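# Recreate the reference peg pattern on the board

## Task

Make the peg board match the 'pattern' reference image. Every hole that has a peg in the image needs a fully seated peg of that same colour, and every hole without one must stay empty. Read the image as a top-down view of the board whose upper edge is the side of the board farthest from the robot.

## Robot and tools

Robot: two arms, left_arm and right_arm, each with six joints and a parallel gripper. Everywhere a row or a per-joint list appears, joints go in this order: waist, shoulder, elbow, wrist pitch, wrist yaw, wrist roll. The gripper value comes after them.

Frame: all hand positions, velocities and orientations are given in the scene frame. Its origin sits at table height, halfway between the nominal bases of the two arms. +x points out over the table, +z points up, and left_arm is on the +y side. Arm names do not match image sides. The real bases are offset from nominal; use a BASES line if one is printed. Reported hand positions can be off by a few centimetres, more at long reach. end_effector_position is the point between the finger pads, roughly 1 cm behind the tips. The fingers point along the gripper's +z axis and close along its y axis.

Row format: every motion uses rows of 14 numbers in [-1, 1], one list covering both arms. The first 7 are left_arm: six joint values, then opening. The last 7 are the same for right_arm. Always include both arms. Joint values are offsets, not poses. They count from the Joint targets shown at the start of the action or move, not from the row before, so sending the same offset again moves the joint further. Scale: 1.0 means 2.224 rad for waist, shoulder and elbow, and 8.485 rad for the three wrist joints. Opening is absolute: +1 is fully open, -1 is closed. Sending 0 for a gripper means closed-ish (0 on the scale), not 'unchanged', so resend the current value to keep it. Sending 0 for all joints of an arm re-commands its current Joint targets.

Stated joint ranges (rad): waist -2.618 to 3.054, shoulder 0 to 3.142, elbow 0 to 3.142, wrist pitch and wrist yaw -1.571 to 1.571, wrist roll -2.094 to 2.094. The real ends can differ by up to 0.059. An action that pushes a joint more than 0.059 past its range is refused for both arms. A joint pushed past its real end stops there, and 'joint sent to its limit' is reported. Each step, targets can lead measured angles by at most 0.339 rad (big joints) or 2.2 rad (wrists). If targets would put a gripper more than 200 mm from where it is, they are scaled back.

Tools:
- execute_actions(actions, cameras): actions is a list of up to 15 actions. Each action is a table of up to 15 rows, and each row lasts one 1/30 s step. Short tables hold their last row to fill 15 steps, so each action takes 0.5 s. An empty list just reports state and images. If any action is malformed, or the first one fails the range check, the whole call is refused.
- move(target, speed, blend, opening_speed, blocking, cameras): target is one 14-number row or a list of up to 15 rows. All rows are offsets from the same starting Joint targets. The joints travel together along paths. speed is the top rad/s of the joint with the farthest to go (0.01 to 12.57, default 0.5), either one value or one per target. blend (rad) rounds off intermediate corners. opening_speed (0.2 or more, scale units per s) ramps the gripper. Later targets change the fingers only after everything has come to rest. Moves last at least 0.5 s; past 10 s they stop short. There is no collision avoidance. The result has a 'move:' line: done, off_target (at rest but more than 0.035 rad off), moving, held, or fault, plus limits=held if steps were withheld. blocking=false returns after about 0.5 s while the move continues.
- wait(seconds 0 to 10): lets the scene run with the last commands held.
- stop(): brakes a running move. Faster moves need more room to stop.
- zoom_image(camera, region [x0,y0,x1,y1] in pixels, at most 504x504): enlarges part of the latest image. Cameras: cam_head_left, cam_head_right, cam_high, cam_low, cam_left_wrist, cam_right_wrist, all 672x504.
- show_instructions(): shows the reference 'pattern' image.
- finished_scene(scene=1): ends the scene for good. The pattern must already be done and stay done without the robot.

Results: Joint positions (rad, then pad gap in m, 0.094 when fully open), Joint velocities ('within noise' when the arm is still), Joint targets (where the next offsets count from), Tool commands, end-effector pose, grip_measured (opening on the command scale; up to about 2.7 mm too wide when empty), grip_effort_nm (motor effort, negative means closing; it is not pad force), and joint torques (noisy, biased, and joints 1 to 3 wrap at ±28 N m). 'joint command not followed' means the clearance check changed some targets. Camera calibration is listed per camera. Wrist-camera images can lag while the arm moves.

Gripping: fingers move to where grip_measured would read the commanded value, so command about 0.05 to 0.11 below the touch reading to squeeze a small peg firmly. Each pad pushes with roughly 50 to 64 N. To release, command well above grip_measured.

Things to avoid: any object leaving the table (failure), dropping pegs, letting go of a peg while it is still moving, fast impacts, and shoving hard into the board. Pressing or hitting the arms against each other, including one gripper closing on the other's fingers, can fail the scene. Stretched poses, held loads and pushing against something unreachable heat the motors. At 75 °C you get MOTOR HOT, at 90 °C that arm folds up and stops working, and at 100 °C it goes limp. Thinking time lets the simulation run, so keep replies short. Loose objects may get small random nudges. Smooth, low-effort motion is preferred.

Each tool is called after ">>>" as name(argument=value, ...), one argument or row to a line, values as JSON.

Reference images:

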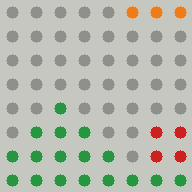

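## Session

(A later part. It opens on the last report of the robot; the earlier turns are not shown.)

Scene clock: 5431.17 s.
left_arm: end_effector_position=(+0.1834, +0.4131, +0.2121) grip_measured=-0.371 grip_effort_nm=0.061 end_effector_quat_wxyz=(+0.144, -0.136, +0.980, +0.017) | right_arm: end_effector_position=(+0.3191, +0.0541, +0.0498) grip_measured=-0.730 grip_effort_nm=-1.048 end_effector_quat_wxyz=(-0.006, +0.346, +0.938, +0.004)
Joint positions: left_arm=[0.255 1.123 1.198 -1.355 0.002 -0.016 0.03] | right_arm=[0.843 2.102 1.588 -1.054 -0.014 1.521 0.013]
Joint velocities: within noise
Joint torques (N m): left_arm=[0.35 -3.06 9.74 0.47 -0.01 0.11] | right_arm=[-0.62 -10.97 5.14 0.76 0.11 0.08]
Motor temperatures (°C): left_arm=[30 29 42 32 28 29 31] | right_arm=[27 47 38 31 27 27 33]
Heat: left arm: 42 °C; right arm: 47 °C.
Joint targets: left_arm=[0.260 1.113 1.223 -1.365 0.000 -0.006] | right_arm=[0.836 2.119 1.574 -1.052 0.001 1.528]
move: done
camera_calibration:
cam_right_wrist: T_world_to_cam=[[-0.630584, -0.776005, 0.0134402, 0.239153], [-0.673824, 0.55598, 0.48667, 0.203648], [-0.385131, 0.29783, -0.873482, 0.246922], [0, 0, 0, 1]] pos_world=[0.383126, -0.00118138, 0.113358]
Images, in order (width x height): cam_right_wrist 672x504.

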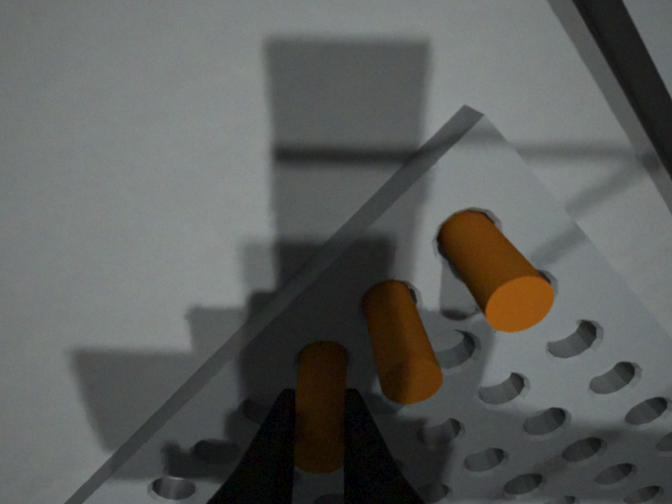

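>>> move(
  target=[
    [0,0,0,0,0,0,-0.37,0,0.002,-0.0045,0.0014,0,0,-0.85],
    [0,0,0,0,0,0,-0.37,0,0.002,-0.0045,0.0014,0,0,-0.5],
    [0,0,0,0,0,0,-0.37,0,-0.025,0.0616,-0.0223,0,0,-0.5],
    [0,0,0,0,0,0,-0.37,-0.0094,-0.2329,0.0607,-0.0402,0,-0.0945,-0.37],
  ],
  speed=[0.1,0.4,0.4,0.7],
  opening_speed=1.0,
  cameras=["cam_right_wrist"],
)

Scene clock: 5445.13 s.
left_arm: end_effector_position=(+0.1834, +0.4131, +0.2121) grip_measured=-0.371 grip_effort_nm=0.056 end_effector_quat_wxyz=(+0.144, -0.136, +0.980, +0.017) | right_arm: end_effector_position=(+0.2811, +0.0041, +0.2355) grip_measured=-0.372 grip_effort_nm=0.120 end_effector_quat_wxyz=(+0.084, -0.030, +0.992, +0.090)
Joint positions: left_arm=[0.255 1.123 1.198 -1.355 0.002 -0.016 0.03] | right_arm=[0.823 1.621 1.68 -1.384 -0.014 0.734 0.029]
Joint velocities: within noise
Joint torques (N m): left_arm=[0.46 -3.11 9.62 0.41 -0.01 0.11] | right_arm=[-0.73 -9.73 9.65 1.09 0.11 -0.06]
Motor temperatures (°C): left_arm=[30 29 42 32 28 29 31] | right_arm=[27 47 39 31 27 27 33]
Heat: left arm: 42 °C; right arm: 47 °C.
Joint targets: left_arm=[0.260 1.113 1.223 -1.365 0.000 -0.006] | right_arm=[0.815 1.601 1.709 -1.394 0.001 0.727]
move: done
camera_calibration:
cam_right_wrist: T_world_to_cam=[[0.0963796, -0.983674, -0.151977, 0.00936367], [-0.941265, -0.139718, 0.307406, 0.235676], [-0.323621, 0.113423, -0.939364, 0.408466], [0, 0, 0, 1]] pos_world=[0.35312, -0.00419015, 0.312673]
Images, in order (width x height): cam_right_wrist 672x504.

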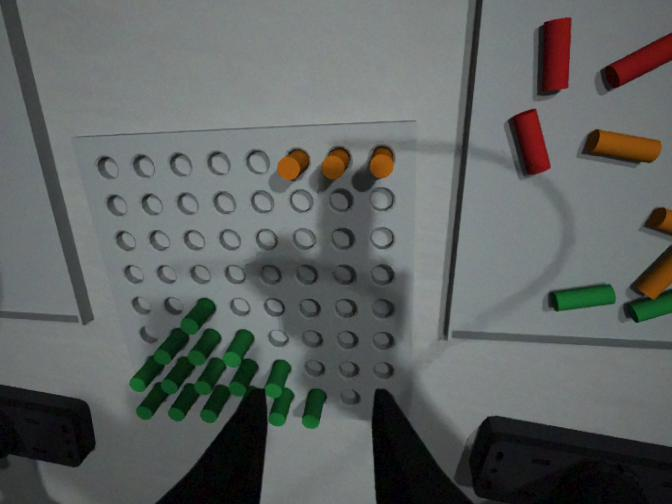

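>>> move(
  target=[
    [0,0,0,0,0,0,-0.37,-0.1612,0.08,-0.13,0.04,0,-0.0951,-0.37],
    [0,0,0,0,0,0,-0.37,-0.1612,0.1353,-0.1956,0.0515,0,-0.0951,-0.37],
  ],
  speed=0.8,
  cameras=["cam_right_wrist"],
)

Scene clock: 5473.47 s.
left_arm: end_effector_position=(+0.1834, +0.4131, +0.2121) grip_measured=-0.371 grip_effort_nm=0.051 end_effector_quat_wxyz=(+0.144, -0.136, +0.980, +0.017) | right_arm: end_effector_position=(+0.3506, -0.0963, +0.0411) grip_measured=-0.372 grip_effort_nm=0.115 end_effector_quat_wxyz=(-0.016, -0.249, +0.968, +0.001)
Joint positions: left_arm=[0.255 1.123 1.198 -1.355 0.002 -0.016 0.03] | right_arm=[0.459 1.912 1.273 -0.964 -0.008 -0.074 0.029]
Joint velocities: within noise
Joint torques (N m): left_arm=[0.51 -3.12 9.88 0.44 -0.04 0.14] | right_arm=[-0.14 -11.29 6.19 0.75 0.06 -0.05]
Motor temperatures (°C): left_arm=[30 29 42 32 28 29 31] | right_arm=[27 49 39 31 27 27 32]
Heat: left arm: 42 °C; right arm: 49 °C.
Joint targets: left_arm=[0.260 1.113 1.223 -1.365 0.000 -0.006] | right_arm=[0.457 1.902 1.274 -0.956 0.000 -0.080]
move: done
camera_calibration:
cam_right_wrist: T_world_to_cam=[[0.503871, -0.863753, 0.00675106, -0.263394], [-0.748915, -0.432959, 0.50167, 0.243165], [-0.430396, -0.257833, -0.865032, 0.258303], [0, 0, 0, 1]] pos_world=[0.425999, -0.0556282, 0.10323]
Images, in order (width x height): cam_right_wrist 672x504.

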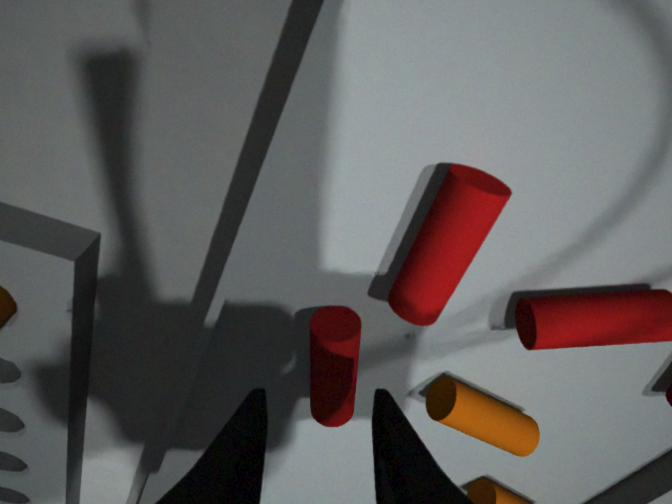

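>>> move(
  target=[
    [0,0,0,0,0,0,-0.37,-0.0052,-0.025,0,-0.002,0,0,-0.37],
    [0,0,0,0,0,0,-0.37,-0.0052,0.003,-0.02,0.006,0,0,-0.37],
    [0,0,0,0,0,0,-0.37,-0.0052,0.0162,-0.0445,0.0165,0,0,-0.37],
  ],
  speed=0.2,
  cameras=["cam_right_wrist"],
)

Scene clock: 5491.00 s.
left_arm: end_effector_position=(+0.1834, +0.4131, +0.2121) grip_measured=-0.371 grip_effort_nm=0.061 end_effector_quat_wxyz=(+0.144, -0.136, +0.980, +0.017) | right_arm: end_effector_position=(+0.3534, -0.0969, +0.0173) grip_measured=-0.372 grip_effort_nm=0.115 end_effector_quat_wxyz=(+0.003, -0.247, +0.969, +0.005)
Joint positions: left_arm=[0.255 1.123 1.198 -1.355 0.002 -0.016 0.03] | right_arm=[0.454 1.925 1.187 -0.824 -0.008 -0.074 0.029]
Joint velocities: within noise
Joint torques (N m): left_arm=[0.42 -3.04 9.83 0.46 0 0.11] | right_arm=[-0.76 -9.02 4.83 0.83 0.06 -0.05]
Motor temperatures (°C): left_arm=[30 29 42 32 28 29 31] | right_arm=[27 50 39 30 27 27 32]
Heat: left arm: 42 °C; right arm: 50 °C.
Joint targets: left_arm=[0.260 1.113 1.223 -1.365 0.000 -0.006] | right_arm=[0.445 1.938 1.175 -0.816 0.000 -0.080]
move: done
camera_calibration:
cam_right_wrist: T_world_to_cam=[[0.498971, -0.866553, 0.010668, -0.263844], [-0.768863, -0.436973, 0.466802, 0.264181], [-0.399847, -0.241123, -0.884297, 0.229878], [0, 0, 0, 1]] pos_world=[0.426686, -0.0577661, 0.0827749]
Images, in order (width x height): cam_right_wrist 672x504.

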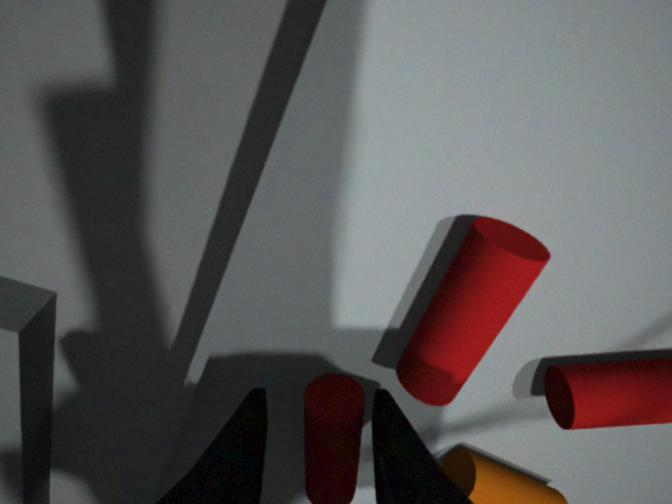

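>>> move(
  target=[
    [0,0,0,0,0,0,-0.37,0,0,0,0,0,0,-0.85],
    [0,0,0,0,0,0,-0.37,0,-0.07,0,0,0,0,-0.85],
    [0,0,0,0,0,0,-0.37,0.1147,-0.1295,0.0112,0.0255,0,0.033,-0.85],
    [0,0,0,0,0,0,-0.37,0.2185,-0.1969,-0.2585,0.1551,0,0.0094,-0.85],
    [0,0,0,0,0,0,-0.37,0.2194,-0.1133,-0.4321,0.2143,0,0.0094,-0.85],
  ],
  speed=0.8,
  opening_speed=0.6,
  cameras=[],
)

>>> move(
  target=[
    [0,0,0,0,0,0,-0.37,0,0.045,0,0.0132,0,0,-0.85],
    [0,0,0,0,0,0,-0.37,0,0.0837,0,0.0317,0,0,-0.85],
    [0,0,0,0,0,0,-0.37,0,0.1192,0,0.0357,0,0,-0.85],
  ],
  speed=0.12,
  cameras=["cam_right_wrist"],
)

Scene clock: 5511.70 s.
left_arm: end_effector_position=(+0.1834, +0.4131, +0.2121) grip_measured=-0.371 grip_effort_nm=0.046 end_effector_quat_wxyz=(+0.144, -0.136, +0.980, +0.017) | right_arm: end_effector_position=(+0.2745, +0.0477, +0.0617) grip_measured=-0.707 grip_effort_nm=-1.043 end_effector_quat_wxyz=(+0.484, -0.364, +0.760, +0.236)
Joint positions: left_arm=[0.255 1.123 1.198 -1.355 0.002 -0.016 0.03] | right_arm=[0.926 1.671 0.23 1.007 -0.003 0.006 0.014]
Joint velocities: within noise
Joint torques (N m): left_arm=[0.38 -3.15 9.72 0.41 0.02 0.1] | right_arm=[0.75 -4.25 2.81 2.28 0.01 -0.06]
Motor temperatures (°C): left_arm=[30 29 42 32 28 29 31] | right_arm=[27 49 38 31 27 27 32]
Heat: left arm: 42 °C; right arm: 49 °C.
Joint targets: left_arm=[0.260 1.113 1.223 -1.365 0.000 -0.006] | right_arm=[0.933 1.686 0.213 1.002 0.000 -0.001]
move: done
No camera images: "cameras" was empty.

Scene clock: 5515.03 s.
left_arm: end_effector_position=(+0.1834, +0.4131, +0.2121) grip_measured=-0.371 grip_effort_nm=0.056 end_effector_quat_wxyz=(+0.144, -0.136, +0.980, +0.017) | right_arm: end_effector_position=(+0.2803, +0.0549, +0.0519) grip_measured=-0.707 grip_effort_nm=-1.048 end_effector_quat_wxyz=(+0.517, -0.353, +0.738, +0.252)
Joint positions: left_arm=[0.255 1.123 1.198 -1.355 0.002 -0.016 0.03] | right_arm=[0.926 1.922 0.221 1.357 -0.003 0.006 0.014]
Joint velocities: within noise
Joint torques (N m): left_arm=[0.47 -3.14 9.92 0.42 -0.02 0.13] | right_arm=[0.75 -4.03 2.1 1.79 0.02 -0.05]
Motor temperatures (°C): left_arm=[30 29 42 32 28 29 31] | right_arm=[27 48 38 31 27 27 32]
Heat: left arm: 42 °C; right arm: 48 °C.
Joint targets: left_arm=[0.260 1.113 1.223 -1.365 0.000 -0.006] | right_arm=[0.933 1.951 0.213 1.305 0.000 -0.001]
move: off_target (right_arm); right_arm: the wrist pitch is farthest, 0.052 rad from its target
camera_calibration:
cam_right_wrist: T_world_to_cam=[[0.776521, -0.629713, 0.0218412, -0.187564], [-0.457048, -0.586786, -0.668423, 0.237927], [0.433731, 0.509062, -0.743461, -0.0142244], [0, 0, 0, 1]] pos_world=[0.260561, 0.0287415, 0.152557]
Images, in order (width x height): cam_right_wrist 672x504.

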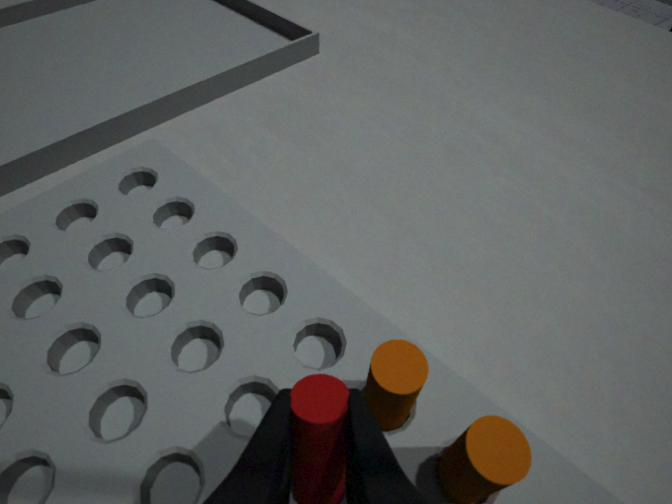

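>>> move(
  target=[
    [0,0,0,0,0,0,-0.37,0,0,0,0,0,0,-0.63],
    [0,0,0,0,0,0,-0.37,0,0,0,0,0,0,-0.52],
    [0,0,0,0,0,0,-0.37,0,-0.1264,0,0,0,0,-0.52],
    [0,0,0,0,0,0,-0.37,0,-0.157,0.443,-0.1892,0,0,-0.37],
    [0,0,0,0,0,0,-0.37,0,0.0261,0.6911,-0.3075,0,0,-0.37],
  ],
  speed=0.8,
  opening_speed=0.5,
  cameras=["cam_right_wrist"],
)

Scene clock: 5535.47 s.
left_arm: end_effector_position=(+0.1834, +0.4131, +0.2121) grip_measured=-0.371 grip_effort_nm=0.066 end_effector_quat_wxyz=(+0.144, -0.136, +0.980, +0.017) | right_arm: end_effector_position=(+0.2846, +0.0604, +0.1205) grip_measured=-0.372 grip_effort_nm=0.115 end_effector_quat_wxyz=(-0.003, -0.431, +0.902, +0.001)
Joint positions: left_arm=[0.255 1.123 1.198 -1.355 0.002 -0.016 0.03] | right_arm=[0.926 1.995 1.714 -1.294 -0.003 0.005 0.029]
Joint velocities: within noise
Joint torques (N m): left_arm=[0.46 -3.17 9.76 0.47 -0.04 0.11] | right_arm=[0.76 -10.39 10.35 0.6 0.02 -0.05]
Motor temperatures (°C): left_arm=[30 29 42 32 28 29 31] | right_arm=[27 46 39 33 27 27 32]
Heat: left arm: 42 °C; right arm: 46 °C.
Joint targets: left_arm=[0.260 1.113 1.223 -1.365 0.000 -0.006] | right_arm=[0.933 2.009 1.751 -1.304 0.000 -0.001]
move: off_target (right_arm); target 4's new numbers were sent with right_arm's elbow 0.036 rad from that target; right_arm: the elbow is farthest, 0.037 rad from its target
camera_calibration:
cam_right_wrist: T_world_to_cam=[[0.792763, -0.609371, 0.0139219, -0.193807], [-0.540426, -0.692139, 0.478417, 0.180896], [-0.281898, -0.386795, -0.878022, 0.305992], [0, 0, 0, 1]] pos_world=[0.337663, 0.125461, 0.184822]
Images, in order (width x height): cam_right_wrist 672x504.

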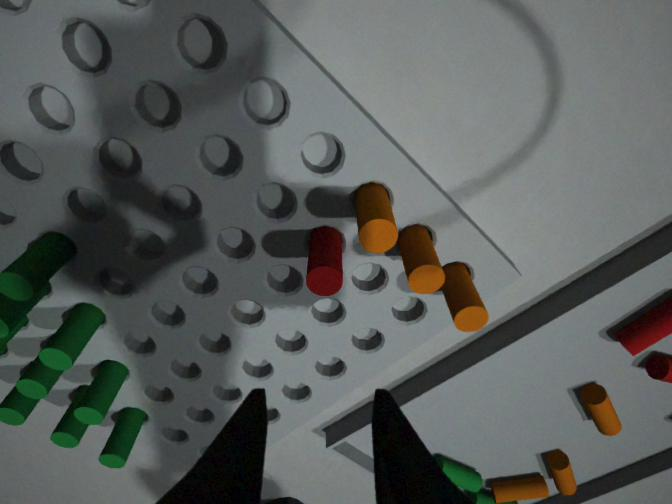

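>>> move(
  target=[
    [0,0,0,0,0,0,-0.37,-0.0067,0.0,0,0,0,0,-0.45],
    [0,0,0,0,0,0,-0.45,-0.0067,0.0187,-0.127,0.0361,0,0,-0.45],
    [0,0,0,0,0,0,-0.45,-0.0067,0.0187,-0.127,0.0361,0,0,-0.85],
    [0,0,0,0,0,0,-0.45,-0.0067,0,0,0,0,0,-0.85],
    [0,0,0,0,0,0,-0.45,0.0764,-0.1906,-0.2873,0.0229,0,0.2103,-0.85],
    [0,0,0,0,0,0,-0.45,0.0764,-0.1713,-0.335,0.039,0,0.2103,-0.85],
  ],
  speed=[0.4,0.4,0.4,0.4,0.8,0.2],
  opening_speed=0.8,
  cameras=["cam_right_wrist"],
)

>>> zoom_image(
  camera="cam_right_wrist",
  region=[220, 250, 440, 415],
)

Scene clock: 5570.13 s.
left_arm: end_effector_position=(+0.1834, +0.4131, +0.2121) grip_measured=-0.449 grip_effort_nm=-0.095 end_effector_quat_wxyz=(+0.144, -0.136, +0.980, +0.017) | right_arm: end_effector_position=(+0.1779, +0.0002, +0.0658) grip_measured=-0.718 grip_effort_nm=-1.053 end_effector_quat_wxyz=(-0.001, +0.347, +0.938, +0.003)
Joint positions: left_arm=[0.255 1.123 1.198 -1.355 0.002 -0.016 0.026] | right_arm=[1.096 1.617 1.02 -0.967 -0.003 1.776 0.013]
Joint velocities: within noise
Joint torques (N m): left_arm=[0.46 -3.1 9.8 0.45 -0.01 0.14] | right_arm=[0.72 -6.17 4.98 0.69 0.01 0.08]
Motor temperatures (°C): left_arm=[30 29 42 32 28 29 31] | right_arm=[27 47 39 31 27 27 32]
Heat: left arm: 42 °C; right arm: 47 °C.
Joint targets: left_arm=[0.260 1.113 1.223 -1.365 0.000 -0.006] | right_arm=[1.103 1.628 1.006 -0.973 0.000 1.784]
move: done
camera_calibration:
cam_right_wrist: T_world_to_cam=[[-0.632174, -0.774737, 0.0117664, 0.108522], [-0.676634, 0.559395, 0.478793, 0.131709], [-0.377521, 0.294719, -0.877849, 0.221523], [0, 0, 0, 1]] pos_world=[0.241353, -0.0548881, 0.130125]
Images, in order (width x height): cam_right_wrist 672x504.

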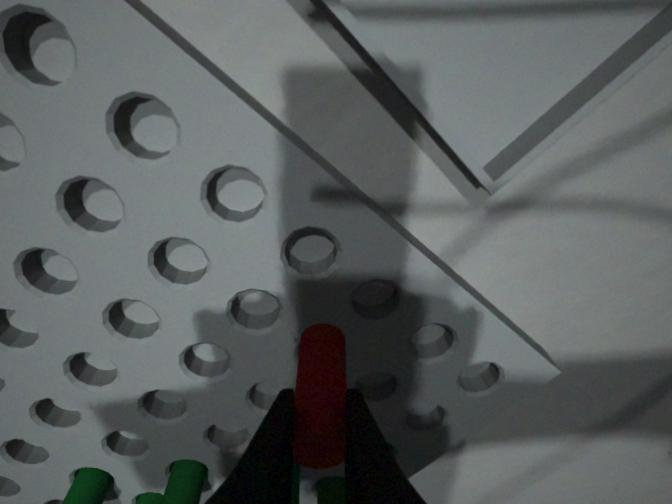

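Scaled by 2.291 from the camera's 672x504 image, which has a finer 960x720 frame.

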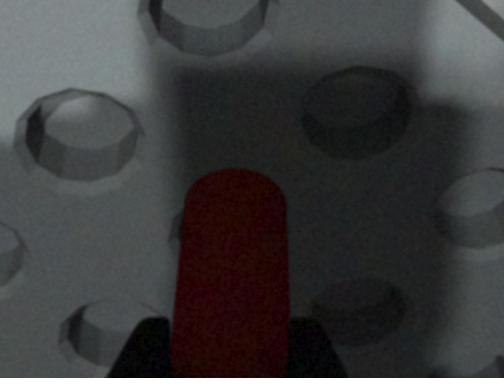

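>>> move(
  target=[
    [0,0,0,0,0,0,-0.45,0.0108,-0.02,0.01,-0.003,0,0.0028,-0.85],
    [0,0,0,0,0,0,-0.45,0.0108,0.001,0.002,0.000,0,0.0028,-0.85],
  ],
  speed=0.2,
  cameras=["cam_right_wrist"],
)

>>> zoom_image(
  camera="cam_right_wrist",
  region=[220, 250, 440, 415],
)

Scene clock: 5595.37 s.
left_arm: end_effector_position=(+0.1834, +0.4131, +0.2121) grip_measured=-0.449 grip_effort_nm=-0.090 end_effector_quat_wxyz=(+0.144, -0.136, +0.980, +0.017) | right_arm: end_effector_position=(+0.1721, +0.0034, +0.0658) grip_measured=-0.718 grip_effort_nm=-1.043 end_effector_quat_wxyz=(-0.001, +0.346, +0.938, +0.004)
Joint positions: left_arm=[0.255 1.123 1.198 -1.355 0.002 -0.016 0.026] | right_arm=[1.121 1.617 1.02 -0.967 -0.003 1.799 0.013]
Joint velocities: within noise
Joint torques (N m): left_arm=[0.43 -3.03 9.65 0.43 0.03 0.11] | right_arm=[0.65 -5.94 5.41 0.67 0.02 0.1]
Motor temperatures (°C): left_arm=[30 29 42 32 28 29 31] | right_arm=[27 45 38 30 27 27 33]
Heat: left arm: 42 °C; right arm: 45 °C.
Joint targets: left_arm=[0.260 1.113 1.223 -1.365 0.000 -0.006] | right_arm=[1.127 1.630 1.010 -0.973 0.000 1.807]
move: done
camera_calibration:
cam_right_wrist: T_world_to_cam=[[-0.631301, -0.775454, 0.0114521, 0.107207], [-0.677284, 0.558454, 0.478974, 0.126017], [-0.377818, 0.29462, -0.877754, 0.218413], [0, 0, 0, 1]] pos_world=[0.23555, -0.0515898, 0.130126]
Images, in order (width x height): cam_right_wrist 672x504.

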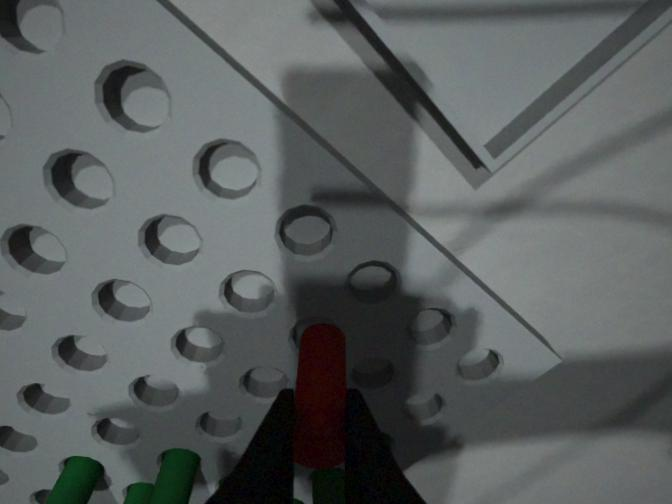

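Scaled by 2.291 from the camera's 672x504 image, which has a finer 960x720 frame.

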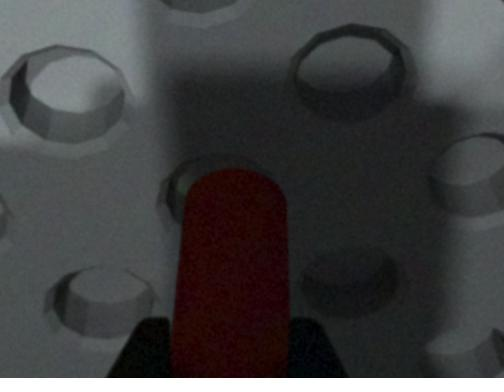

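>>> move(
  target=[
    [0,0,0,0,0,0,-0.45,0.0036,-0.02,0.012,-0.003,0,0.0007,-0.85],
    [0,0,0,0,0,0,-0.45,0.0036,0.0097,0.000,0.0025,0,0.0007,-0.85],
  ],
  speed=0.15,
  cameras=["cam_right_wrist"],
)

>>> zoom_image(
  camera="cam_right_wrist",
  region=[220, 250, 440, 415],
)

Scene clock: 5610.77 s.
left_arm: end_effector_position=(+0.1834, +0.4131, +0.2121) grip_measured=-0.449 grip_effort_nm=-0.095 end_effector_quat_wxyz=(+0.144, -0.136, +0.980, +0.017) | right_arm: end_effector_position=(+0.1721, +0.0073, +0.0596) grip_measured=-0.718 grip_effort_nm=-1.048 end_effector_quat_wxyz=(-0.001, +0.346, +0.938, +0.002)
Joint positions: left_arm=[0.255 1.123 1.198 -1.355 0.002 -0.016 0.026] | right_arm=[1.128 1.642 1.02 -0.946 -0.003 1.806 0.013]
Joint velocities: within noise
Joint torques (N m): left_arm=[0.44 -3.12 9.91 0.44 -0.02 0.1] | right_arm=[0.79 -6.39 5.35 0.66 0.01 0.09]
Motor temperatures (°C): left_arm=[30 29 42 32 28 29 31] | right_arm=[27 45 39 30 27 27 33]
Heat: left arm: 42 °C; right arm: 45 °C.
Joint targets: left_arm=[0.260 1.113 1.223 -1.365 0.000 -0.006] | right_arm=[1.136 1.652 1.010 -0.952 0.000 1.813]
move: done
camera_calibration:
cam_right_wrist: T_world_to_cam=[[-0.63097, -0.775672, 0.014452, 0.11005], [-0.6768, 0.559458, 0.478485, 0.126715], [-0.379233, 0.292129, -0.877977, 0.212127], [0, 0, 0, 1]] pos_world=[0.235644, -0.0474976, 0.124021]
Images, in order (width x height): cam_right_wrist 672x504.

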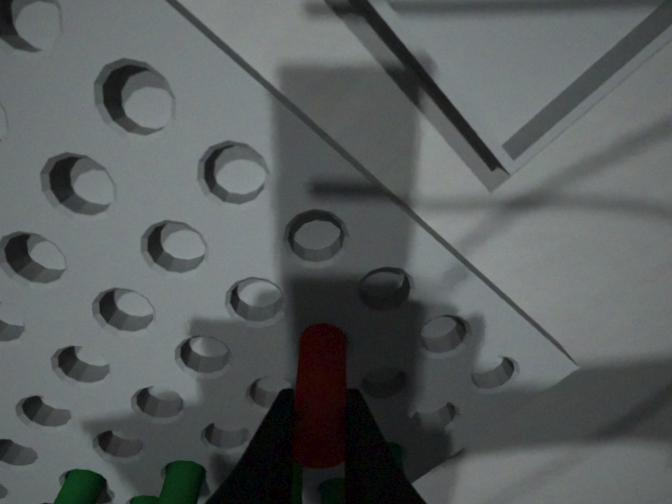

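Scaled by 2.291 from the camera's 672x504 image, which has a finer 960x720 frame.

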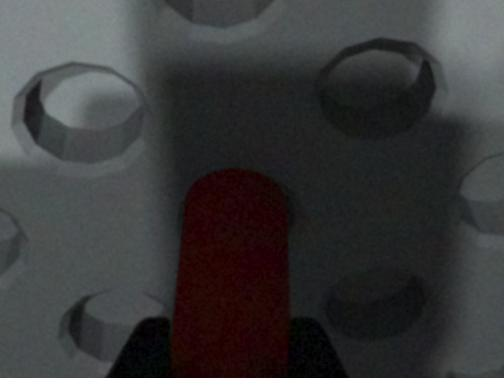

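>>> move(
  target=[
    [0,0,0,0,0,0,-0.45,0,0.0083,-0.0145,0.0057,0,0,-0.85],
  ],
  speed=0.06,
  cameras=["cam_right_wrist"],
)

>>> zoom_image(
  camera="cam_right_wrist",
  region=[220, 250, 440, 415],
)

Scene clock: 5621.83 s.
left_arm: end_effector_position=(+0.1834, +0.4131, +0.2121) grip_measured=-0.449 grip_effort_nm=-0.081 end_effector_quat_wxyz=(+0.144, -0.136, +0.980, +0.017) | right_arm: end_effector_position=(+0.1728, +0.0087, +0.0557) grip_measured=-0.718 grip_effort_nm=-1.043 end_effector_quat_wxyz=(-0.001, +0.347, +0.938, +0.006)
Joint positions: left_arm=[0.255 1.123 1.198 -1.355 0.002 -0.016 0.026] | right_arm=[1.128 1.646 1.009 -0.922 -0.003 1.806 0.013]
Joint velocities: within noise
Joint torques (N m): left_arm=[0.35 -3.08 9.8 0.45 -0.01 0.09] | right_arm=[0.81 -5.2 3.38 0.97 0.01 0.08]
Motor temperatures (°C): left_arm=[30 29 42 32 28 29 31] | right_arm=[27 45 38 30 27 27 33]
Heat: left arm: 42 °C; right arm: 45 °C.
Joint targets: left_arm=[0.260 1.113 1.223 -1.365 0.000 -0.006] | right_arm=[1.136 1.670 0.978 -0.904 0.000 1.813]
move: done
camera_calibration:
cam_right_wrist: T_world_to_cam=[[-0.63156, -0.775292, 0.00739056, 0.11207], [-0.677995, 0.556875, 0.479806, 0.128562], [-0.376105, 0.298016, -0.877343, 0.207953], [0, 0, 0, 1]] pos_world=[0.236155, -0.0466794, 0.119934]
Images, in order (width x height): cam_right_wrist 672x504.

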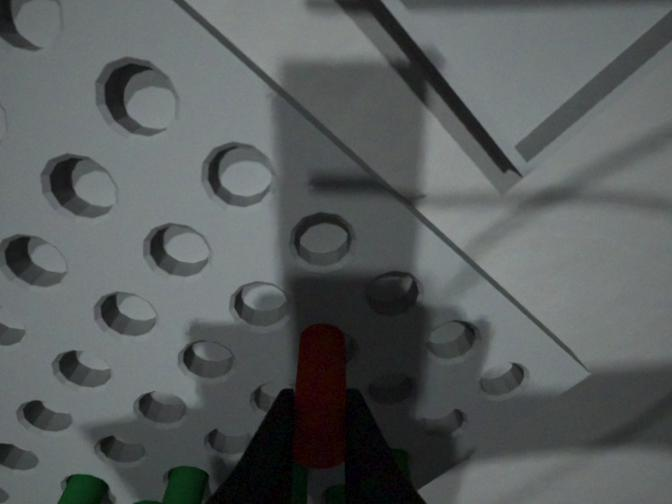

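Scaled by 2.291 from the camera's 672x504 image, which has a finer 960x720 frame.

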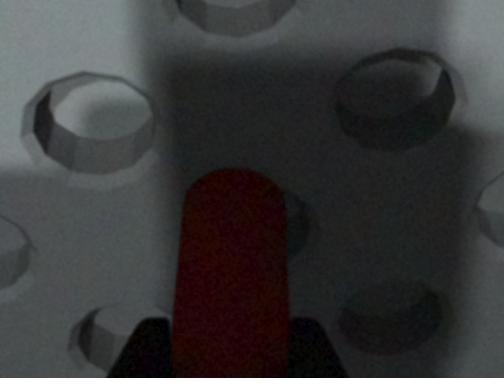

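>>> move(
  target=[
    [0,0,0,0,0,0,-0.45,0,-0.03,0.03,-0.010,0,0,-0.85],
    [0,0,0,0,0,0,-0.45,0.004,-0.03,0.03,-0.010,0,0.001,-0.85],
    [0,0,0,0,0,0,-0.45,0.004,-0.0009,-0.0018,-0.0006,0,0.001,-0.85],
  ],
  speed=0.12,
  cameras=["cam_right_wrist"],
)

>>> zoom_image(
  camera="cam_right_wrist",
  region=[220, 250, 440, 415],
)

Scene clock: 5642.03 s.
left_arm: end_effector_position=(+0.1834, +0.4131, +0.2121) grip_measured=-0.449 grip_effort_nm=-0.085 end_effector_quat_wxyz=(+0.144, -0.136, +0.980, +0.017) | right_arm: end_effector_position=(+0.1697, +0.0093, +0.0554) grip_measured=-0.718 grip_effort_nm=-1.043 end_effector_quat_wxyz=(-0.002, +0.346, +0.938, +0.006)
Joint positions: left_arm=[0.255 1.123 1.198 -1.355 0.002 -0.016 0.026] | right_arm=[1.137 1.643 1.003 -0.919 -0.005 1.815 0.013]
Joint velocities: within noise
Joint torques (N m): left_arm=[0.31 -3.14 9.8 0.47 -0.03 0.09] | right_arm=[0.69 -5.01 3.52 0.88 0.03 0.09]
Motor temperatures (°C): left_arm=[30 29 42 32 28 29 31] | right_arm=[27 44 38 30 27 27 33]
Heat: left arm: 42 °C; right arm: 44 °C.
Joint targets: left_arm=[0.260 1.113 1.223 -1.365 0.000 -0.006] | right_arm=[1.144 1.668 0.974 -0.909 0.001 1.822]
move: done
camera_calibration:
cam_right_wrist: T_world_to_cam=[[-0.630649, -0.776039, 0.00676772, 0.110532], [-0.678003, 0.555182, 0.481752, 0.126183], [-0.377616, 0.299228, -0.876281, 0.206531], [0, 0, 0, 1]] pos_world=[0.233248, -0.0460773, 0.119443]
Images, in order (width x height): cam_right_wrist 672x504.

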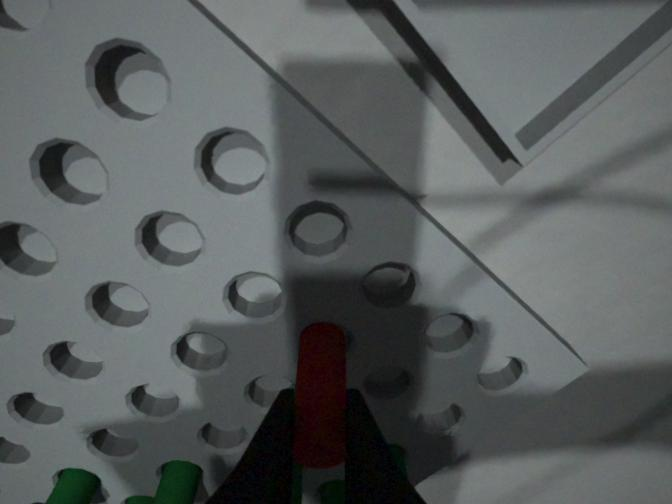

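Scaled by 2.291 from the camera's 672x504 image, which has a finer 960x720 frame.

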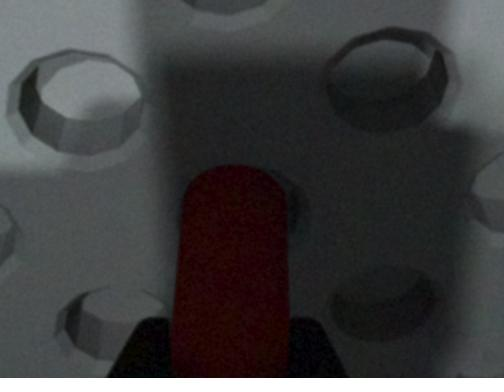

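>>> move(
  target=[
    [0,0,0,0,0,0,-0.45,0,-0.03,0.03,-0.010,0,0,-0.85],
    [0,0,0,0,0,0,-0.45,0,-0.0009,-0.002,-0.0008,0,0,-0.85],
  ],
  speed=0.12,
  cameras=["cam_right_wrist"],
)

>>> zoom_image(
  camera="cam_right_wrist",
  region=[220, 250, 440, 415],
)

Scene clock: 5655.20 s.
left_arm: end_effector_position=(+0.1834, +0.4131, +0.2121) grip_measured=-0.449 grip_effort_nm=-0.090 end_effector_quat_wxyz=(+0.144, -0.136, +0.980, +0.017) | right_arm: end_effector_position=(+0.1679, +0.0075, +0.0546) grip_measured=-0.718 grip_effort_nm=-1.038 end_effector_quat_wxyz=(-0.004, +0.346, +0.938, +0.003)
Joint positions: left_arm=[0.255 1.123 1.198 -1.355 0.002 -0.016 0.026] | right_arm=[1.138 1.641 0.998 -0.922 -0.009 1.815 0.013]
Joint velocities: within noise
Joint torques (N m): left_arm=[0.35 -3.22 9.73 0.43 -0.01 0.1] | right_arm=[0.62 -5.01 3.54 0.82 0.07 0.08]
Motor temperatures (°C): left_arm=[30 29 42 32 28 29 31] | right_arm=[27 44 38 30 27 27 34]
Heat: left arm: 42 °C; right arm: 44 °C.
Joint targets: left_arm=[0.260 1.113 1.223 -1.365 0.000 -0.006] | right_arm=[1.144 1.666 0.969 -0.916 0.000 1.822]
move: done
camera_calibration:
cam_right_wrist: T_world_to_cam=[[-0.63031, -0.776219, 0.0138936, 0.107541], [-0.675159, 0.556905, 0.483753, 0.125727], [-0.383236, 0.295534, -0.875094, 0.20656], [0, 0, 0, 1]] pos_world=[0.231831, -0.0475886, 0.118445]
Images, in order (width x height): cam_right_wrist 672x504.

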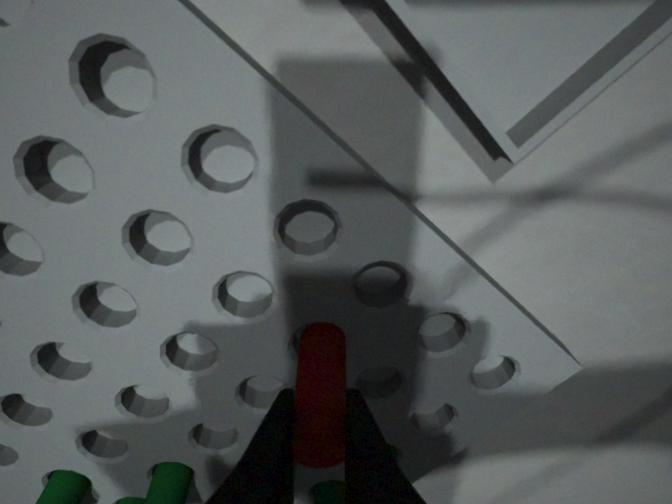

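Scaled by 2.291 from the camera's 672x504 image, which has a finer 960x720 frame.

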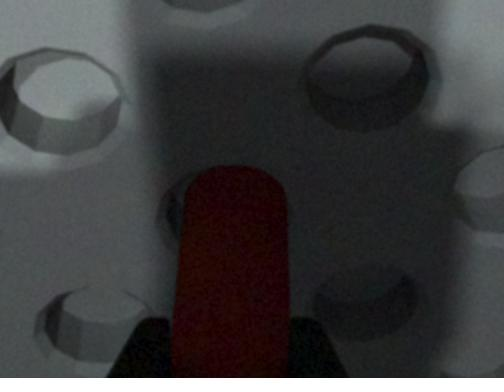

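>>> move(
  target=[
    [0,0,0,0,0,0,-0.45,0,-0.03,0.03,-0.010,0,0,-0.85],
    [0,0,0,0,0,0,-0.45,0,0.0006,0.0014,0.0006,0,0,-0.85],
  ],
  speed=0.12,
  cameras=["cam_right_wrist"],
)

>>> zoom_image(
  camera="cam_right_wrist",
  region=[220, 250, 440, 415],
)

Scene clock: 5670.73 s.
left_arm: end_effector_position=(+0.1834, +0.4131, +0.2121) grip_measured=-0.449 grip_effort_nm=-0.100 end_effector_quat_wxyz=(+0.144, -0.136, +0.980, +0.017) | right_arm: end_effector_position=(+0.1681, +0.0089, +0.0489) grip_measured=-0.718 grip_effort_nm=-1.048 end_effector_quat_wxyz=(-0.005, +0.346, +0.938, +0.004)
Joint positions: left_arm=[0.255 1.123 1.198 -1.355 0.002 -0.016 0.026] | right_arm=[1.138 1.655 0.989 -0.898 -0.011 1.815 0.013]
Joint velocities: within noise
Joint torques (N m): left_arm=[0.42 -3.12 9.81 0.44 -0.02 0.13] | right_arm=[0.61 -6.28 4.67 0.6 0.08 0.07]
Motor temperatures (°C): left_arm=[30 29 42 32 28 29 31] | right_arm=[27 44 38 30 27 27 34]
Heat: left arm: 42 °C; right arm: 44 °C.
Joint targets: left_arm=[0.260 1.113 1.223 -1.365 0.000 -0.006] | right_arm=[1.144 1.667 0.973 -0.911 0.000 1.822]
move: done
camera_calibration:
cam_right_wrist: T_world_to_cam=[[-0.630232, -0.776281, 0.0139739, 0.108866], [-0.674446, 0.556294, 0.485448, 0.127563], [-0.384618, 0.29652, -0.874154, 0.20145], [0, 0, 0, 1]] pos_world=[0.232127, -0.0461858, 0.112652]
Images, in order (width x height): cam_right_wrist 672x504.

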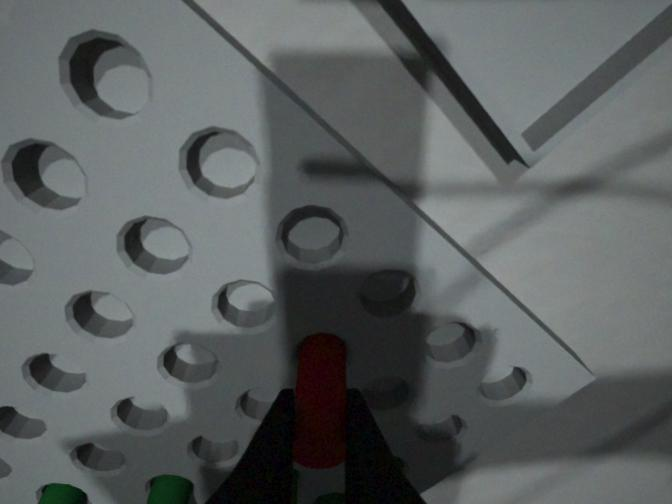

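Scaled by 2.291 from the camera's 672x504 image, which has a finer 960x720 frame.

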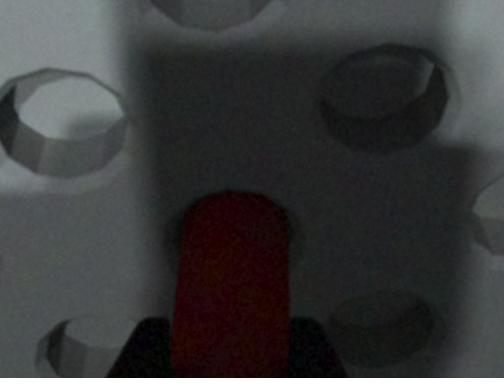

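>>> move(
  target=[
    [0,0,0,0,0,0,-0.45,0,0.001,-0.004,0.0014,0,0,-0.85],
    [0,0,0,0,0,0,-0.45,0,0.001,-0.004,0.0014,0,0,-0.5],
    [0,0,0,0,0,0,-0.45,0,-0.03,0.0616,-0.0223,0,0,-0.5],
    [0,0,0,0,0,0,-0.45,-0.1479,-0.0297,0.3309,-0.0569,0,-0.1291,-0.37],
  ],
  speed=[0.1,0.4,0.4,0.8],
  opening_speed=1.0,
  cameras=["cam_right_wrist"],
)

Scene clock: 5689.93 s.
left_arm: end_effector_position=(+0.1834, +0.4131, +0.2121) grip_measured=-0.449 grip_effort_nm=-0.095 end_effector_quat_wxyz=(+0.144, -0.136, +0.980, +0.017) | right_arm: end_effector_position=(+0.2824, +0.0029, +0.2324) grip_measured=-0.372 grip_effort_nm=0.115 end_effector_quat_wxyz=(+0.081, -0.029, +0.993, +0.085)
Joint positions: left_arm=[0.255 1.123 1.198 -1.355 0.002 -0.016 0.026] | right_arm=[0.82 1.628 1.676 -1.384 -0.011 0.734 0.029]
Joint velocities: within noise
Joint torques (N m): left_arm=[0.35 -3.06 9.87 0.42 -0.02 0.11] | right_arm=[-0.4 -10.39 10.02 1.07 0.08 -0.06]
Motor temperatures (°C): left_arm=[30 29 42 32 28 29 31] | right_arm=[27 45 38 30 27 27 33]
Heat: left arm: 42 °C; right arm: 45 °C.
Joint targets: left_arm=[0.260 1.113 1.223 -1.365 0.000 -0.006] | right_arm=[0.815 1.601 1.709 -1.393 0.001 0.726]
move: done
camera_calibration:
cam_right_wrist: T_world_to_cam=[[0.0918769, -0.985435, -0.143094, 0.00680862], [-0.940386, -0.133123, 0.312974, 0.236241], [-0.327464, 0.105809, -0.93892, 0.407], [0, 0, 0, 1]] pos_world=[0.35481, -0.00490557, 0.309178]
Images, in order (width x height): cam_right_wrist 672x504.

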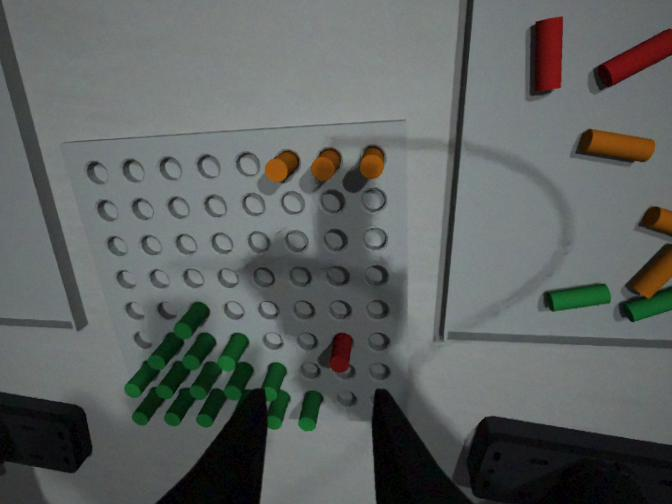

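>>> move(
  target=[
    [0,0,0,0,0,0,-0.45,-0.1951,0.13,-0.03,0.03,0,-0.0573,-0.37],
    [0,0,0,0,0,0,-0.45,-0.1951,0.1996,-0.0949,0.0437,0,-0.0573,-0.37],
  ],
  speed=0.8,
  cameras=["cam_right_wrist"],
)

Scene clock: 5710.40 s.
left_arm: end_effector_position=(+0.1834, +0.4131, +0.2121) grip_measured=-0.449 grip_effort_nm=-0.085 end_effector_quat_wxyz=(+0.144, -0.136, +0.980, +0.017) | right_arm: end_effector_position=(+0.4031, -0.1074, +0.0421) grip_measured=-0.372 grip_effort_nm=0.115 end_effector_quat_wxyz=(-0.013, -0.050, +0.999, -0.001)
Joint positions: left_arm=[0.255 1.123 1.198 -1.355 0.002 -0.016 0.026] | right_arm=[0.375 2.062 1.495 -1.029 -0.005 0.246 0.029]
Joint velocities: within noise
Joint torques (N m): left_arm=[0.46 -3.11 9.88 0.41 0 0.1] | right_arm=[0.66 -13.6 6.53 0.74 0.04 -0.04]
Motor temperatures (°C): left_arm=[30 29 42 32 28 29 31] | right_arm=[27 48 41 30 27 27 33]
Heat: left arm: 42 °C; right arm: 48 °C.
Joint targets: left_arm=[0.260 1.113 1.223 -1.365 0.000 -0.006] | right_arm=[0.381 2.045 1.498 -1.023 0.000 0.240]
move: done
camera_calibration:
cam_right_wrist: T_world_to_cam=[[0.123487, -0.992189, 0.0176747, -0.160404], [-0.862167, -0.0984522, 0.496965, 0.358933], [-0.491343, -0.0766076, -0.86759, 0.323011], [0, 0, 0, 1]] pos_world=[0.487978, -0.0990677, 0.104699]
Images, in order (width x height): cam_right_wrist 672x504.

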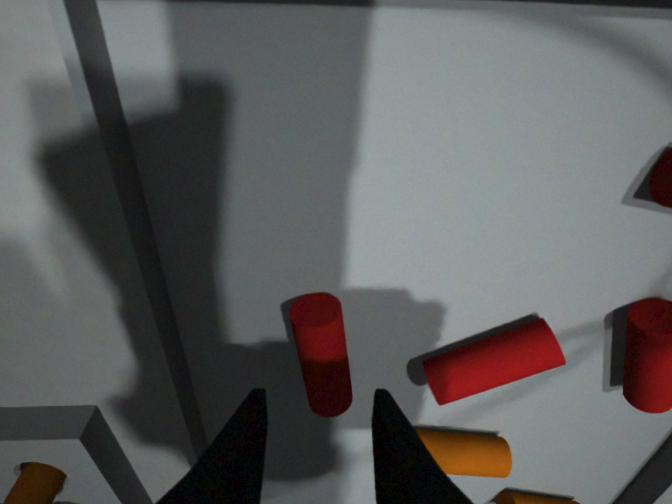

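>>> move(
  target=[
    [0,0,0,0,0,0,-0.45,0,-0.02,0.0,0,0,-0.0165,-0.37],
    [0,0,0,0,0,0,-0.45,0,0.007,-0.002,0.004,0,-0.0165,-0.37],
  ],
  speed=0.2,
  cameras=["cam_right_wrist"],
)

Scene clock: 5731.43 s.
left_arm: end_effector_position=(+0.1834, +0.4131, +0.2121) grip_measured=-0.449 grip_effort_nm=-0.095 end_effector_quat_wxyz=(+0.144, -0.136, +0.980, +0.017) | right_arm: end_effector_position=(+0.4115, -0.1044, +0.0456) grip_measured=-0.372 grip_effort_nm=0.110 end_effector_quat_wxyz=(+0.008, -0.119, +0.993, +0.005)
Joint positions: left_arm=[0.255 1.123 1.198 -1.355 0.002 -0.016 0.026] | right_arm=[0.375 2.052 1.495 -0.997 -0.005 0.107 0.029]
Joint velocities: within noise
Joint torques (N m): left_arm=[0.46 -3.18 9.83 0.46 -0.01 0.08] | right_arm=[0.65 -11.17 6.23 0.84 0.04 -0.04]
Motor temperatures (°C): left_arm=[30 29 42 32 28 29 31] | right_arm=[27 48 39 30 27 27 32]
Heat: left arm: 42 °C; right arm: 48 °C.
Joint targets: left_arm=[0.260 1.113 1.223 -1.365 0.000 -0.006] | right_arm=[0.381 2.061 1.493 -0.989 0.000 0.100]
move: done
camera_calibration:
cam_right_wrist: T_world_to_cam=[[0.259856, -0.965589, 0.0106407, -0.211532], [-0.858621, -0.225999, 0.460103, 0.351586], [-0.441866, -0.128697, -0.887802, 0.305543], [0, 0, 0, 1]] pos_world=[0.491856, -0.0854722, 0.111747]
Images, in order (width x height): cam_right_wrist 672x504.

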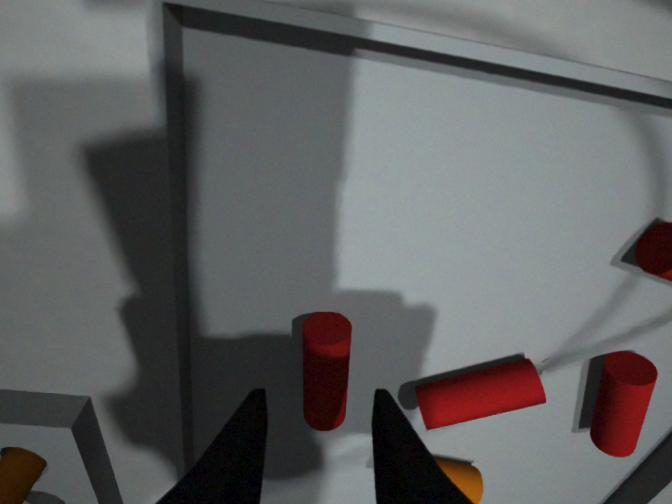

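>>> move(
  target=[
    [0,0,0,0,0,0,-0.45,0,0.0261,-0.0198,0.0092,0,0,-0.37],
  ],
  speed=0.15,
  cameras=["cam_right_wrist"],
)

Scene clock: 5742.07 s.
left_arm: end_effector_position=(+0.1834, +0.4131, +0.2121) grip_measured=-0.449 grip_effort_nm=-0.090 end_effector_quat_wxyz=(+0.144, -0.136, +0.980, +0.017) | right_arm: end_effector_position=(+0.4134, -0.1037, +0.0179) grip_measured=-0.372 grip_effort_nm=0.110 end_effector_quat_wxyz=(+0.003, -0.119, +0.993, +0.003)
Joint positions: left_arm=[0.255 1.123 1.198 -1.355 0.002 -0.016 0.026] | right_arm=[0.375 2.106 1.461 -0.919 -0.005 0.106 0.029]
Joint velocities: within noise
Joint torques (N m): left_arm=[0.46 -3.11 9.7 0.42 -0.01 0.12] | right_arm=[0.65 -11.11 5.12 0.82 0.03 -0.05]
Motor temperatures (°C): left_arm=[30 29 42 32 28 29 31] | right_arm=[27 48 38 30 27 27 32]
Heat: left arm: 42 °C; right arm: 48 °C.
Joint targets: left_arm=[0.260 1.113 1.223 -1.365 0.000 -0.006] | right_arm=[0.381 2.119 1.449 -0.911 0.000 0.100]
move: done
camera_calibration:
cam_right_wrist: T_world_to_cam=[[0.260378, -0.965438, 0.0114931, -0.211258], [-0.854192, -0.224794, 0.468853, 0.364348], [-0.450065, -0.131896, -0.883201, 0.28485], [0, 0, 0, 1]] pos_world=[0.494431, -0.0844828, 0.0831829]
Images, in order (width x height): cam_right_wrist 672x504.

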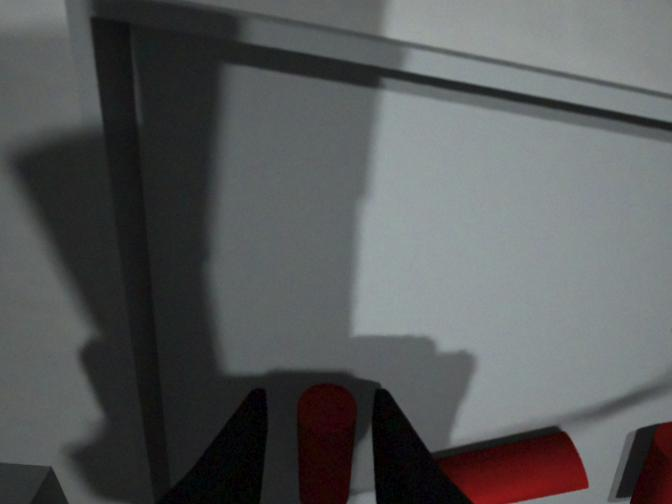

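>>> move(
  target=[
    [0,0,0,0,0,0,-0.45,0,0,0,0,0,0,-0.85],
    [0,0,0,0,0,0,-0.45,0,-0.07,0,0,0,0,-0.85],
    [0,0,0,0,0,0,-0.45,0.1434,-0.2109,-0.112,0.0367,0,0.0118,-0.85],
    [0,0,0,0,0,0,-0.45,0.2473,-0.2783,-0.3817,0.1663,0,-0.0118,-0.85],
    [0,0,0,0,0,0,-0.45,0.2482,-0.1947,-0.5558,0.2255,0,-0.0118,-0.85],
  ],
  speed=0.8,
  opening_speed=0.6,
  cameras=[],
)

>>> move(
  target=[
    [0,0,0,0,0,0,-0.45,0,0.045,0,0.0132,0,0,-0.85],
    [0,0,0,0,0,0,-0.45,0,0.0837,0,0.0317,0,0,-0.85],
    [0,0,0,0,0,0,-0.45,0,0.1192,0,0.0357,0,0,-0.85],
  ],
  speed=0.12,
  cameras=["cam_right_wrist"],
)

Scene clock: 5756.43 s.
left_arm: end_effector_position=(+0.1834, +0.4131, +0.2121) grip_measured=-0.449 grip_effort_nm=-0.085 end_effector_quat_wxyz=(+0.144, -0.136, +0.980, +0.017) | right_arm: end_effector_position=(+0.2756, +0.0492, +0.0654) grip_measured=-0.711 grip_effort_nm=-1.048 end_effector_quat_wxyz=(+0.489, -0.362, +0.757, +0.239)
Joint positions: left_arm=[0.255 1.123 1.198 -1.355 0.002 -0.016 0.026] | right_arm=[0.926 1.669 0.232 1.019 -0.004 0.007 0.014]
Joint velocities: within noise
Joint torques (N m): left_arm=[0.4 -3.22 9.84 0.42 -0.03 0.1] | right_arm=[0.76 -4.1 2.63 2.16 0.03 -0.05]
Motor temperatures (°C): left_arm=[30 29 42 32 28 29 31] | right_arm=[27 48 38 30 27 27 32]
Heat: left arm: 42 °C; right arm: 48 °C.
Joint targets: left_arm=[0.260 1.113 1.223 -1.365 0.000 -0.006] | right_arm=[0.933 1.686 0.213 1.003 0.000 0.000]
move: done
No camera images: "cameras" was empty.

Scene clock: 5759.77 s.
left_arm: end_effector_position=(+0.1834, +0.4131, +0.2121) grip_measured=-0.449 grip_effort_nm=-0.090 end_effector_quat_wxyz=(+0.144, -0.136, +0.980, +0.017) | right_arm: end_effector_position=(+0.2809, +0.0559, +0.0553) grip_measured=-0.711 grip_effort_nm=-1.048 end_effector_quat_wxyz=(+0.522, -0.351, +0.734, +0.255)
Joint positions: left_arm=[0.255 1.123 1.198 -1.355 0.002 -0.016 0.026] | right_arm=[0.926 1.92 0.221 1.368 -0.004 0.007 0.014]
Joint velocities: within noise
Joint torques (N m): left_arm=[0.46 -3.12 9.85 0.42 -0.03 0.11] | right_arm=[0.76 -3.84 2.03 1.68 0.02 -0.06]
Motor temperatures (°C): left_arm=[30 29 42 32 28 29 31] | right_arm=[27 47 38 31 27 27 33]
Heat: left arm: 42 °C; right arm: 47 °C.
Joint targets: left_arm=[0.260 1.113 1.223 -1.365 0.000 -0.006] | right_arm=[0.933 1.951 0.213 1.306 0.000 0.000]
move: off_target (right_arm); right_arm: the wrist pitch is farthest, 0.063 rad from its target
camera_calibration:
cam_right_wrist: T_world_to_cam=[[0.776414, -0.629877, 0.0209075, -0.187431], [-0.451831, -0.579461, -0.678287, 0.23978], [0.439353, 0.517185, -0.734499, -0.0150919], [0, 0, 0, 1]] pos_world=[0.260495, 0.02869, 0.155474]
Images, in order (width x height): cam_right_wrist 672x504.

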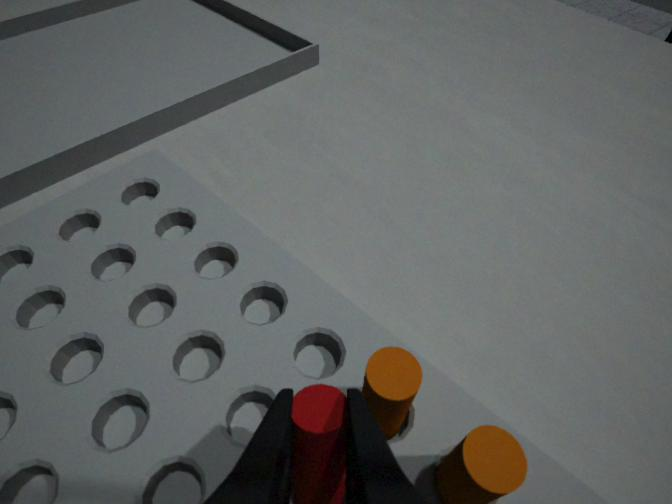

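>>> move(
  target=[
    [0,0,0,0,0,0,-0.45,0,0,0,0,0,0,-0.63],
    [0,0,0,0,0,0,-0.45,0,0,0,0,0,0,-0.52],
    [0,0,0,0,0,0,-0.45,0,-0.1264,0,0,0,0,-0.52],
    [0,0,0,0,0,0,-0.45,0,-0.157,0.443,-0.1892,0,0,-0.45],
    [0,0,0,0,0,0,-0.45,0,0.0261,0.6911,-0.3075,0,0,-0.45],
  ],
  speed=0.8,
  opening_speed=0.5,
  cameras=["cam_right_wrist"],
)

Scene clock: 5773.30 s.
left_arm: end_effector_position=(+0.1834, +0.4131, +0.2121) grip_measured=-0.449 grip_effort_nm=-0.085 end_effector_quat_wxyz=(+0.144, -0.136, +0.980, +0.017) | right_arm: end_effector_position=(+0.2846, +0.0605, +0.1203) grip_measured=-0.453 grip_effort_nm=0.115 end_effector_quat_wxyz=(-0.003, -0.431, +0.903, +0.001)
Joint positions: left_arm=[0.255 1.123 1.198 -1.355 0.002 -0.016 0.026] | right_arm=[0.926 1.995 1.713 -1.293 -0.004 0.006 0.026]
Joint velocities: within noise
Joint torques (N m): left_arm=[0.46 -3.1 9.7 0.46 -0.03 0.14] | right_arm=[0.76 -10.36 10.35 0.61 0.02 -0.04]
Motor temperatures (°C): left_arm=[30 29 42 32 28 29 31] | right_arm=[27 46 39 31 27 27 32]
Heat: left arm: 42 °C; right arm: 46 °C.
Joint targets: left_arm=[0.260 1.113 1.223 -1.365 0.000 -0.006] | right_arm=[0.933 2.009 1.750 -1.304 0.000 0.000]
move: off_target (right_arm); target 4's new numbers were sent with right_arm's elbow 0.037 rad from that target; right_arm: the elbow is farthest, 0.037 rad from its target
camera_calibration:
cam_right_wrist: T_world_to_cam=[[0.792302, -0.60998, 0.0134895, -0.193569], [-0.540896, -0.691996, 0.478093, 0.181201], [-0.282293, -0.38609, -0.878206, 0.306011], [0, 0, 0, 1]] pos_world=[0.337761, 0.125465, 0.184721]
Images, in order (width x height): cam_right_wrist 672x504.

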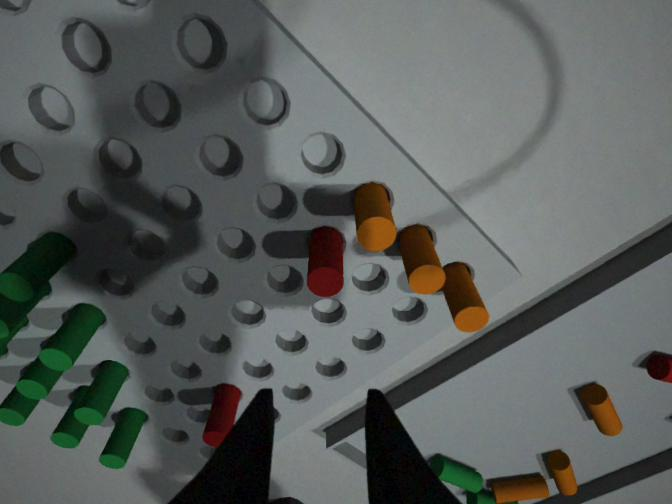

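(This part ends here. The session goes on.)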